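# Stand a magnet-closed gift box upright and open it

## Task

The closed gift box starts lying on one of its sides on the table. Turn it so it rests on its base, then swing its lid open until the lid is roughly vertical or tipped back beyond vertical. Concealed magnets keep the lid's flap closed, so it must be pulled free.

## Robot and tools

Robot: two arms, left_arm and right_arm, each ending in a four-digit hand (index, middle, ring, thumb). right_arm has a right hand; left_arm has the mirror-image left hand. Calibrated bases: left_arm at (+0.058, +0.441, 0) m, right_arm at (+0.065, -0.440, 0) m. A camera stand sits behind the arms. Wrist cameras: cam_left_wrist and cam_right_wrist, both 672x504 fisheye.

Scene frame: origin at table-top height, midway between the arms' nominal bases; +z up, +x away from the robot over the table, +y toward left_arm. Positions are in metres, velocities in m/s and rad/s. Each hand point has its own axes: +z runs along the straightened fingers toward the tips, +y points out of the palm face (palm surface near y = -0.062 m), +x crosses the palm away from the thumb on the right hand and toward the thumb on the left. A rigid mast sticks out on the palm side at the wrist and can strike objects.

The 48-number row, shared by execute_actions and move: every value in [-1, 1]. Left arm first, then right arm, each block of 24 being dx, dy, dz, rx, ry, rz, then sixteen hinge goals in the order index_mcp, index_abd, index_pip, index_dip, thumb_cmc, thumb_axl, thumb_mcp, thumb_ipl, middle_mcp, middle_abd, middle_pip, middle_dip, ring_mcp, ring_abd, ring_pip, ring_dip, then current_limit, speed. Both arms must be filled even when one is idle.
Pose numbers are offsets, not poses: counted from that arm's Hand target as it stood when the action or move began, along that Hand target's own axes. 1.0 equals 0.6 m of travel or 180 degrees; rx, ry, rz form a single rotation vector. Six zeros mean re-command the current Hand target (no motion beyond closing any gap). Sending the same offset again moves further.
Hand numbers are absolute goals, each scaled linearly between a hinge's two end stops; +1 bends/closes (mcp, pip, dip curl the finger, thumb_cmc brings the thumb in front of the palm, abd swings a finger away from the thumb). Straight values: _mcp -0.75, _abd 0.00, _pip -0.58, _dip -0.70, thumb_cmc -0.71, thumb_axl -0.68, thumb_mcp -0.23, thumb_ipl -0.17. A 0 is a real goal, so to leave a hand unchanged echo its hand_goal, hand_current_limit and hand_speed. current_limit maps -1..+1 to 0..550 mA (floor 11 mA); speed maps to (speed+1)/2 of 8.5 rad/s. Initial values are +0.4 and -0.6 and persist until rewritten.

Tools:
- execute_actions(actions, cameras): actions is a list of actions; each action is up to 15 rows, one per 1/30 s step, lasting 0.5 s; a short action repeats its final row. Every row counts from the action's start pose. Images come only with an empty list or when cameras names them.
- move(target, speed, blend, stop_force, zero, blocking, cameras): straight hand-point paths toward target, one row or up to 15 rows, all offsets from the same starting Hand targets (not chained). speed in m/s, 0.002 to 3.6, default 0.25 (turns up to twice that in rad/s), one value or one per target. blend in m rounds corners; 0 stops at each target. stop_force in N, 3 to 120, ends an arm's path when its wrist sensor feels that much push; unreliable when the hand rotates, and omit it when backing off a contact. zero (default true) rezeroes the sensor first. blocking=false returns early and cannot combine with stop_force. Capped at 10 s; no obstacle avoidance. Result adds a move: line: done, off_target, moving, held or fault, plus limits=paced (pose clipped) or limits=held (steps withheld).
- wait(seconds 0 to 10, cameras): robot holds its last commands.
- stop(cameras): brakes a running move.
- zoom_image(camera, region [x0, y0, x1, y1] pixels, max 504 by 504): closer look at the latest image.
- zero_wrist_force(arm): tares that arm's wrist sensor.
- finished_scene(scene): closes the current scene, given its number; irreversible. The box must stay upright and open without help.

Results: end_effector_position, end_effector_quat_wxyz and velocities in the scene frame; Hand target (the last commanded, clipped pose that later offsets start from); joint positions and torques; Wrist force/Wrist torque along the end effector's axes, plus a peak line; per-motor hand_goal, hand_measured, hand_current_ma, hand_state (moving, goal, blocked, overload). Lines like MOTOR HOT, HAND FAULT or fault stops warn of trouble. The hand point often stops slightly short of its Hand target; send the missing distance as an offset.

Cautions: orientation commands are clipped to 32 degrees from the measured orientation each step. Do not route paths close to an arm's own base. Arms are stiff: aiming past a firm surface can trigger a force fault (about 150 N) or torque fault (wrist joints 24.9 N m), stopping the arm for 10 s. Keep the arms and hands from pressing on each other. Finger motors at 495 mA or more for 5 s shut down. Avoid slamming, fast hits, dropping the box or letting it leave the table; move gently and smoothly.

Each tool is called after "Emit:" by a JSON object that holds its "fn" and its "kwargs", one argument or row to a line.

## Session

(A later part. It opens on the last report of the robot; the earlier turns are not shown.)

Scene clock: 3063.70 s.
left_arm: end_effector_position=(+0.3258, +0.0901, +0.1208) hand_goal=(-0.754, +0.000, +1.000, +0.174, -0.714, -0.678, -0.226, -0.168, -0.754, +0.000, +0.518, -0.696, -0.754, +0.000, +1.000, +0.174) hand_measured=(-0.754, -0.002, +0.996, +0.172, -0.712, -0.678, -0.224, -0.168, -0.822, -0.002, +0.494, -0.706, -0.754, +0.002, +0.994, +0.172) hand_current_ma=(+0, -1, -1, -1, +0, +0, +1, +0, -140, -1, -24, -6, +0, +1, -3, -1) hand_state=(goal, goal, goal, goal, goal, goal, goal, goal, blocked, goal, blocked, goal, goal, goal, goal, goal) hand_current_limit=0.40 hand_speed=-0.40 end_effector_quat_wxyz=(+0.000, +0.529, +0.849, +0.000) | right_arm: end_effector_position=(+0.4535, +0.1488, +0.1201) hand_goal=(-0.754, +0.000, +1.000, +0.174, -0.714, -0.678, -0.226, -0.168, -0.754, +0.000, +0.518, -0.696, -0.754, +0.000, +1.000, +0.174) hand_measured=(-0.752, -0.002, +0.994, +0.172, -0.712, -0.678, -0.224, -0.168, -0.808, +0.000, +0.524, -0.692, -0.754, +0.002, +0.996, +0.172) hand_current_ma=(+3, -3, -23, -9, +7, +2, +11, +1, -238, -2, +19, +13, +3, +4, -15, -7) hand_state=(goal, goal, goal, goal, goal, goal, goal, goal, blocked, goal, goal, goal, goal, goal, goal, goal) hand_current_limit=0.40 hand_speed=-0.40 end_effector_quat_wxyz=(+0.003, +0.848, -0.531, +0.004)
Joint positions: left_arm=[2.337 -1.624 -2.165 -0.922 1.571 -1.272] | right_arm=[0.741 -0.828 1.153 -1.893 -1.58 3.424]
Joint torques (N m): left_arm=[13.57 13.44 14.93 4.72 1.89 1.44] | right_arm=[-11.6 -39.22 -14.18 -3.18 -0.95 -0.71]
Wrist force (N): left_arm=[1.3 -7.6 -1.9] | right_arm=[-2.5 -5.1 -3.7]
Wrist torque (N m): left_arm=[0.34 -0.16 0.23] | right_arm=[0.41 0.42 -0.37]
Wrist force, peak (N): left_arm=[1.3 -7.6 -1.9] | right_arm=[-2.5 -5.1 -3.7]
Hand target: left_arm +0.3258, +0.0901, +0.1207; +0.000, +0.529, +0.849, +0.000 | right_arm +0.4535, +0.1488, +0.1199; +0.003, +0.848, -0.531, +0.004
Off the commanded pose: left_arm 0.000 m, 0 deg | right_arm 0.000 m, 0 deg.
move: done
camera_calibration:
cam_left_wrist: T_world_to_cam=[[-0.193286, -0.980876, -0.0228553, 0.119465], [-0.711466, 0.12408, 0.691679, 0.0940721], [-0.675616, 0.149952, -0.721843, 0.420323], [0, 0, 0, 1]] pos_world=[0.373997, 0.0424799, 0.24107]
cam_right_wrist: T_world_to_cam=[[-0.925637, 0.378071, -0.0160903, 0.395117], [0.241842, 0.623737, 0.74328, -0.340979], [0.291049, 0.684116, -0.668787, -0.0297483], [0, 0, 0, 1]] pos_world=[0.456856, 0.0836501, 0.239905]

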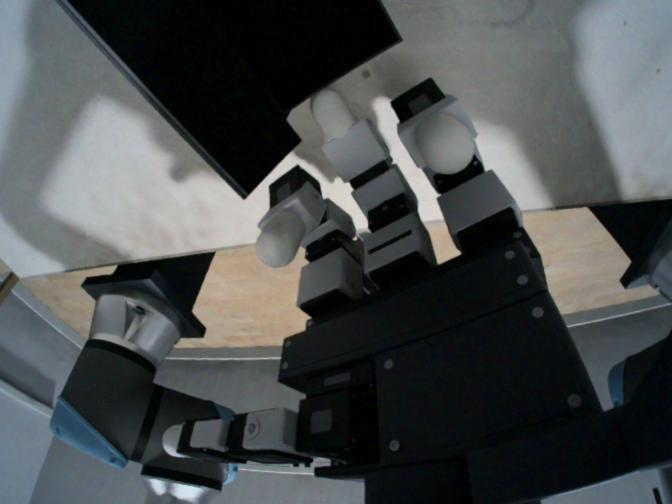

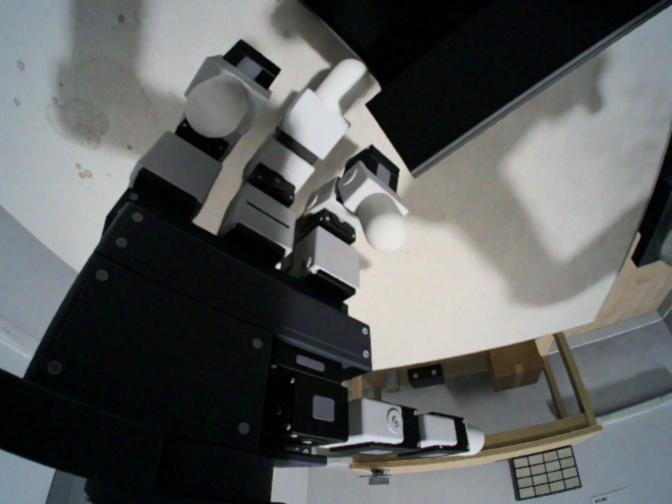

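Emit:
{"fn": "move", "kwargs": {
  "target": [0,0,0.012,0,0,0,-0.754,0,1,0.174,-0.714,-0.678,-0.226,-0.168,-0.754,0,0.518,-0.696,-0.754,0,1,0.174,0.4,-0.4,0,0,0.012,0,0,0,-0.754,0,1,0.174,-0.714,-0.678,-0.226,-0.168,-0.754,0,0.518,-0.696,-0.754,0,1,0.174,0.4,-0.4],
  "speed": 0.02
}}

Emit:
{"fn": "move", "kwargs": {
  "target": [
    [0,-0.012,0,0,0,0,-0.754,0,1,0.174,-0.714,-0.678,-0.226,-0.168,-0.754,0,0.518,-0.696,-0.754,0,1,0.174,0.4,-0.4,0,-0.012,0,0,0,0,-0.754,0,1,0.174,-0.714,-0.678,-0.226,-0.168,-0.754,0,0.518,-0.696,-0.754,0,1,0.174,0.4,-0.4],
    [0,-0.08,0,0,0,0,-0.754,0,1,0.174,-0.714,-0.678,-0.226,-0.168,-0.754,0,0.518,-0.696,-0.754,0,1,0.174,0.4,-0.4,0,-0.08,0,0,0,0,-0.754,0,1,0.174,-0.714,-0.678,-0.226,-0.168,-0.754,0,0.518,-0.696,-0.754,0,1,0.174,0.4,-0.4],
    [0,-0.08,-0.25,0,0,0,-0.754,0,1,0.174,-0.714,-0.678,-0.226,-0.168,-0.754,0,0.518,-0.696,-0.754,0,1,0.174,0.4,-0.4,0,-0.08,-0.25,0,0,0,-0.754,0,1,0.174,-0.714,-0.678,-0.226,-0.168,-0.754,0,0.518,-0.696,-0.754,0,1,0.174,0.4,-0.4]
  ],
  "speed": [0.01,0.1,0.15],
  "cameras": ["all"]
}}

Emit:
{"fn": "zoom_image", "kwargs": {
  "camera": "cam_right_wrist",
  "region": [330, 0, 670, 190]
}}

Emit:
{"fn": "zoom_image", "kwargs": {
  "camera": "cam_left_wrist",
  "region": [100, 0, 440, 190]
}}

Scene clock: 3080.00 s.
left_arm: end_effector_position=(+0.3258, +0.0901, +0.1137) hand_goal=(-0.754, +0.000, +1.000, +0.174, -0.714, -0.678, -0.226, -0.168, -0.754, +0.000, +0.518, -0.696, -0.754, +0.000, +1.000, +0.174) hand_measured=(-0.754, -0.002, +0.996, +0.172, -0.712, -0.678, -0.224, -0.168, -0.844, -0.002, +0.558, -0.668, -0.754, +0.002, +0.994, +0.172) hand_current_ma=(+0, -1, -1, -1, +0, +0, +1, +0, -221, -1, +57, +33, +0, +1, -3, -1) hand_state=(goal, goal, goal, goal, goal, goal, goal, goal, blocked, goal, blocked, blocked, goal, goal, goal, goal) hand_current_limit=0.40 hand_speed=-0.40 end_effector_quat_wxyz=(+0.000, +0.529, +0.849, +0.000) | right_arm: end_effector_position=(+0.4536, +0.1487, +0.1129) hand_goal=(-0.754, +0.000, +1.000, +0.174, -0.714, -0.678, -0.226, -0.168, -0.754, +0.000, +0.518, -0.696, -0.754, +0.000, +1.000, +0.174) hand_measured=(-0.752, -0.002, +0.994, +0.172, -0.712, -0.678, -0.224, -0.168, -0.818, +0.002, +0.578, -0.656, -0.754, +0.002, +0.996, +0.172) hand_current_ma=(+3, -3, -23, -9, +7, +2, +11, +1, -290, +4, +252, +168, +3, +4, -15, -7) hand_state=(goal, goal, goal, goal, goal, goal, goal, goal, blocked, goal, blocked, blocked, goal, goal, goal, goal) hand_current_limit=0.40 hand_speed=-0.40 end_effector_quat_wxyz=(+0.003, +0.848, -0.531, +0.004)
Joint positions: left_arm=[2.337 -1.637 -2.175 -0.9 1.571 -1.272] | right_arm=[0.741 -0.822 1.161 -1.908 -1.58 3.424]
Joint torques (N m): left_arm=[-8.1 11.24 13.95 4.67 2.89 -1.02] | right_arm=[-8.06 -32.78 -5.78 -0.58 2.1 -0.76]
Wrist force (N): left_arm=[1.9 -16.6 -7.5] | right_arm=[-2.4 -16.7 -9.8]
Wrist torque (N m): left_arm=[0.62 -0.24 0.43] | right_arm=[0.85 0.56 -0.62]
Wrist force, peak (N): left_arm=[2.1 -16.8 -7.5] | right_arm=[-2.4 -16.7 -9.8]
Hand target: left_arm +0.3258, +0.0901, +0.1135; +0.000, +0.529, +0.849, +0.000 | right_arm +0.4535, +0.1487, +0.1127; +0.003, +0.848, -0.531, +0.004
Off the commanded pose: left_arm 0.000 m, 0 deg | right_arm 0.000 m, 0 deg.
move: done

Scene clock: 3083.57 s.
left_arm: end_effector_position=(+0.2826, +0.0690, +0.2634) hand_goal=(-0.754, +0.000, +1.000, +0.174, -0.714, -0.678, -0.226, -0.168, -0.754, +0.000, +0.518, -0.696, -0.754, +0.000, +1.000, +0.174) hand_measured=(-0.754, -0.002, +0.996, +0.172, -0.712, -0.678, -0.224, -0.168, -0.758, -0.002, +0.514, -0.696, -0.754, +0.002, +0.994, +0.172) hand_current_ma=(+0, -1, -1, -1, +0, +0, +1, +0, -2, -1, -1, +0, +0, +1, -3, -1) hand_state=(goal, goal, goal, goal, goal, goal, goal, goal, goal, goal, goal, goal, goal, goal, goal, goal) hand_current_limit=0.40 hand_speed=-0.40 end_effector_quat_wxyz=(+0.000, +0.529, +0.849, +0.000) | right_arm: end_effector_position=(+0.4960, +0.1710, +0.2627) hand_goal=(-0.754, +0.000, +1.000, +0.174, -0.714, -0.678, -0.226, -0.168, -0.754, +0.000, +0.518, -0.696, -0.754, +0.000, +1.000, +0.174) hand_measured=(-0.752, -0.002, +0.994, +0.172, -0.712, -0.678, -0.224, -0.168, -0.756, +0.002, +0.518, -0.694, -0.754, +0.002, +0.996, +0.172) hand_current_ma=(+3, -3, -22, -9, +7, +2, +11, +1, -6, +4, +0, +7, +3, +4, -15, -7) hand_state=(goal, goal, goal, goal, goal, goal, goal, goal, goal, goal, goal, goal, goal, goal, goal, goal) hand_current_limit=0.40 hand_speed=-0.40 end_effector_quat_wxyz=(+0.002, +0.848, -0.531, +0.004)
Joint positions: left_arm=[2.23 -1.469 -1.911 -1.332 1.571 -1.379] | right_arm=[0.726 -0.739 0.627 -1.456 -1.58 3.41]
Joint torques (N m): left_arm=[14.7 23.57 32.35 0.15 -1.59 1.71] | right_arm=[12.07 -45.23 -29.97 0.12 -2.06 -0.59]
Wrist force (N): left_arm=[1.1 0.3 -0.4] | right_arm=[-2.1 0.0 -1.2]
Wrist torque (N m): left_arm=[0.16 -0.13 0.16] | right_arm=[0.14 0.31 -0.26]
Wrist force, peak (N): left_arm=[2.1 -16.8 -7.5] | right_arm=[-2.3 -16.7 -9.9]
Hand target: left_arm +0.2826, +0.0690, +0.2635; +0.000, +0.529, +0.849, +0.000 | right_arm +0.4960, +0.1710, +0.2628; +0.003, +0.848, -0.531, +0.004
Off the commanded pose: left_arm 0.000 m, 0 deg | right_arm 0.000 m, 0 deg.
move: done
camera_calibration:
cam_left_wrist: T_world_to_cam=[[-0.193283, -0.980876, -0.0228833, 0.0937864], [-0.711518, 0.124071, 0.691628, -0.0326537], [-0.675562, 0.149962, -0.721891, 0.497221], [0, 0, 0, 1]] pos_world=[0.330797, 0.0214799, 0.38367]
cam_right_wrist: T_world_to_cam=[[-0.925647, 0.378046, -0.0160662, 0.428355], [0.241802, 0.623644, 0.743371, -0.471026], [0.291048, 0.684215, -0.668686, 0.0379479], [0, 0, 0, 1]] pos_world=[0.499356, 0.10585, 0.382405]

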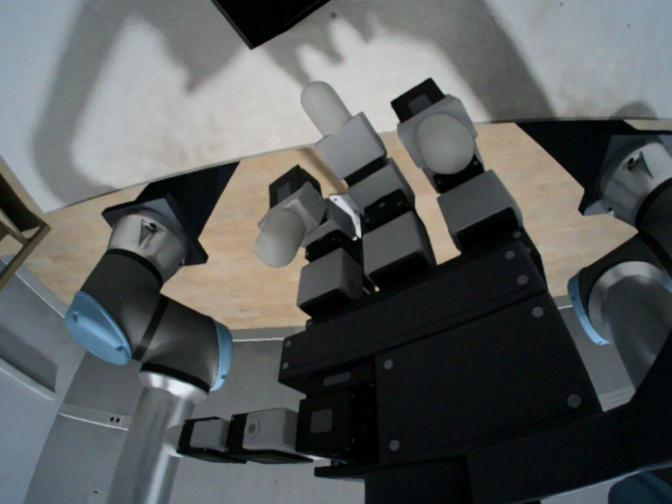

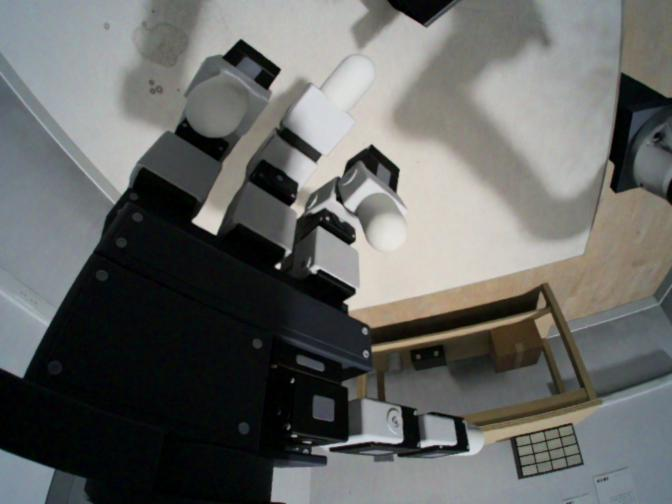

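Scaled by 1.482 from the camera's 672x504 image, which has a finer 960x720 frame.

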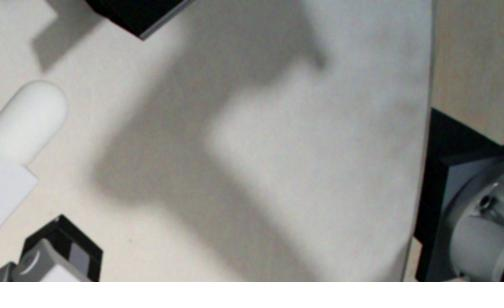

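Scaled by 1.482 from the camera's 672x504 image, which has a finer 960x720 frame.

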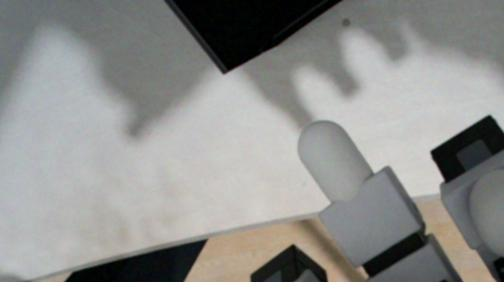

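Emit:
{"fn": "move", "kwargs": {
  "target": [0,0,0,0,0,0,-0.754,0,1,0.174,-0.714,-0.678,-0.226,-0.168,-0.754,0,0.518,-0.696,-0.754,0,1,0.174,0.4,-0.4,0.14,0.02,-0.12,0,0,0,-0.754,0,1,0.174,-0.714,-0.678,-0.226,-0.168,-0.754,0,0.518,-0.696,-0.754,0,1,0.174,0.4,-0.4],
  "speed": 0.2,
  "cameras": ["all"]
}}

Emit:
{"fn": "zoom_image", "kwargs": {
  "camera": "cam_right_wrist",
  "region": [330, 0, 670, 190]
}}

Scene clock: 3103.93 s.
left_arm: end_effector_position=(+0.2826, +0.0690, +0.2635) hand_goal=(-0.754, +0.000, +1.000, +0.174, -0.714, -0.678, -0.226, -0.168, -0.754, +0.000, +0.518, -0.696, -0.754, +0.000, +1.000, +0.174) hand_measured=(-0.754, -0.002, +0.996, +0.172, -0.712, -0.678, -0.224, -0.168, -0.758, -0.002, +0.514, -0.696, -0.754, +0.002, +0.994, +0.172) hand_current_ma=(+0, -1, -1, -1, +0, +0, +1, +0, -2, -1, -1, +0, +0, +1, -3, -1) hand_state=(goal, goal, goal, goal, goal, goal, goal, goal, goal, goal, goal, goal, goal, goal, goal, goal) hand_current_limit=0.40 hand_speed=-0.40 end_effector_quat_wxyz=(+0.000, +0.529, +0.849, +0.000) | right_arm: end_effector_position=(+0.5215, +0.0911, +0.3354) hand_goal=(-0.754, +0.000, +1.000, +0.174, -0.714, -0.678, -0.226, -0.168, -0.754, +0.000, +0.518, -0.696, -0.754, +0.000, +1.000, +0.174) hand_measured=(-0.752, -0.002, +0.994, +0.172, -0.712, -0.678, -0.224, -0.168, -0.756, +0.002, +0.518, -0.694, -0.754, +0.002, +0.996, +0.172) hand_current_ma=(+3, -3, -22, -9, +7, +2, +11, +1, -6, +4, +0, +7, +3, +4, -15, -7) hand_state=(goal, goal, goal, goal, goal, goal, goal, goal, goal, goal, goal, goal, goal, goal, goal, goal) hand_current_limit=0.40 hand_speed=-0.40 end_effector_quat_wxyz=(+0.003, +0.848, -0.531, +0.004)
Joint positions: left_arm=[2.23 -1.469 -1.91 -1.332 1.571 -1.379] | right_arm=[0.625 -0.861 0.655 -1.363 -1.581 3.309]
Joint torques (N m): left_arm=[14 21.66 31.47 0.13 -1.45 1.7] | right_arm=[-14.52 -69.69 -17.58 -0.13 2.07 -0.44]
Wrist force (N): left_arm=[1.1 0.3 -0.1] | right_arm=[-2.2 -0.3 -1.0]
Wrist torque (N m): left_arm=[0.12 -0.13 0.17] | right_arm=[0.09 0.30 -0.16]
Wrist force, peak (N): left_arm=[1.3 -0.1 -0.4] | right_arm=[-3.0 0.1 -0.5]
Hand target: left_arm +0.2826, +0.0690, +0.2635; +0.000, +0.529, +0.849, +0.000 | right_arm +0.5216, +0.0908, +0.3356; +0.003, +0.848, -0.531, +0.004
Off the commanded pose: left_arm 0.000 m, 0 deg | right_arm 0.000 m, 0 deg.
move: done
camera_calibration:
cam_left_wrist: T_world_to_cam=[[-0.193284, -0.980877, -0.0228568, 0.0937764], [-0.711466, 0.124078, 0.691679, -0.0326908], [-0.675616, 0.149952, -0.721843, 0.49722], [0, 0, 0, 1]] pos_world=[0.330797, 0.0214799, 0.38367]
cam_right_wrist: T_world_to_cam=[[-0.925646, 0.378047, -0.0161181, 0.483356], [0.241806, 0.623752, 0.743279, -0.48137], [0.291048, 0.684116, -0.668787, 0.133857], [0, 0, 0, 1]] pos_world=[0.524856, 0.0259501, 0.455105]

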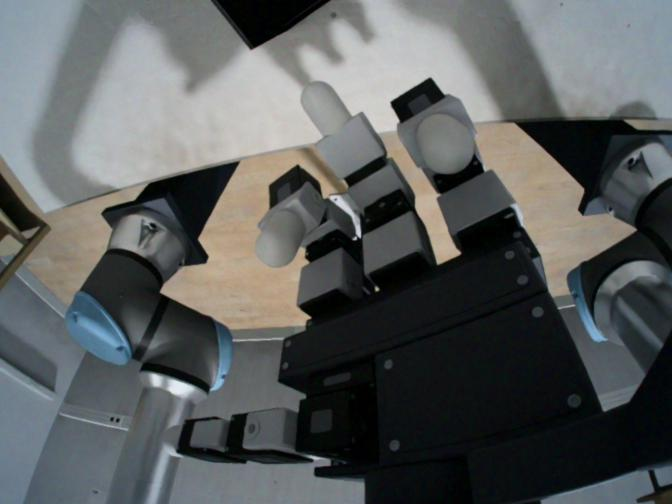

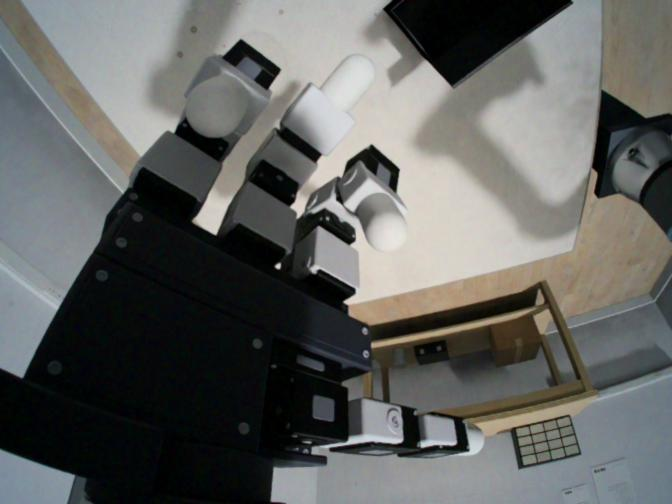

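Scaled by 1.482 from the camera's 672x504 image, which has a finer 960x720 frame.

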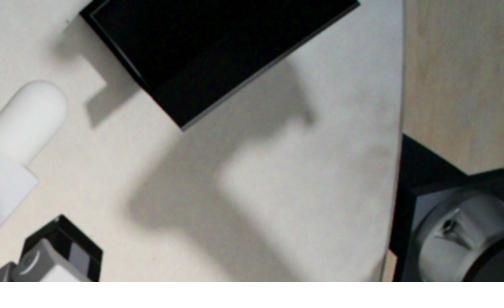

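Emit:
{"fn": "finished_scene", "kwargs": {
  "scene": 1
}}

The scene is finished: the task was done.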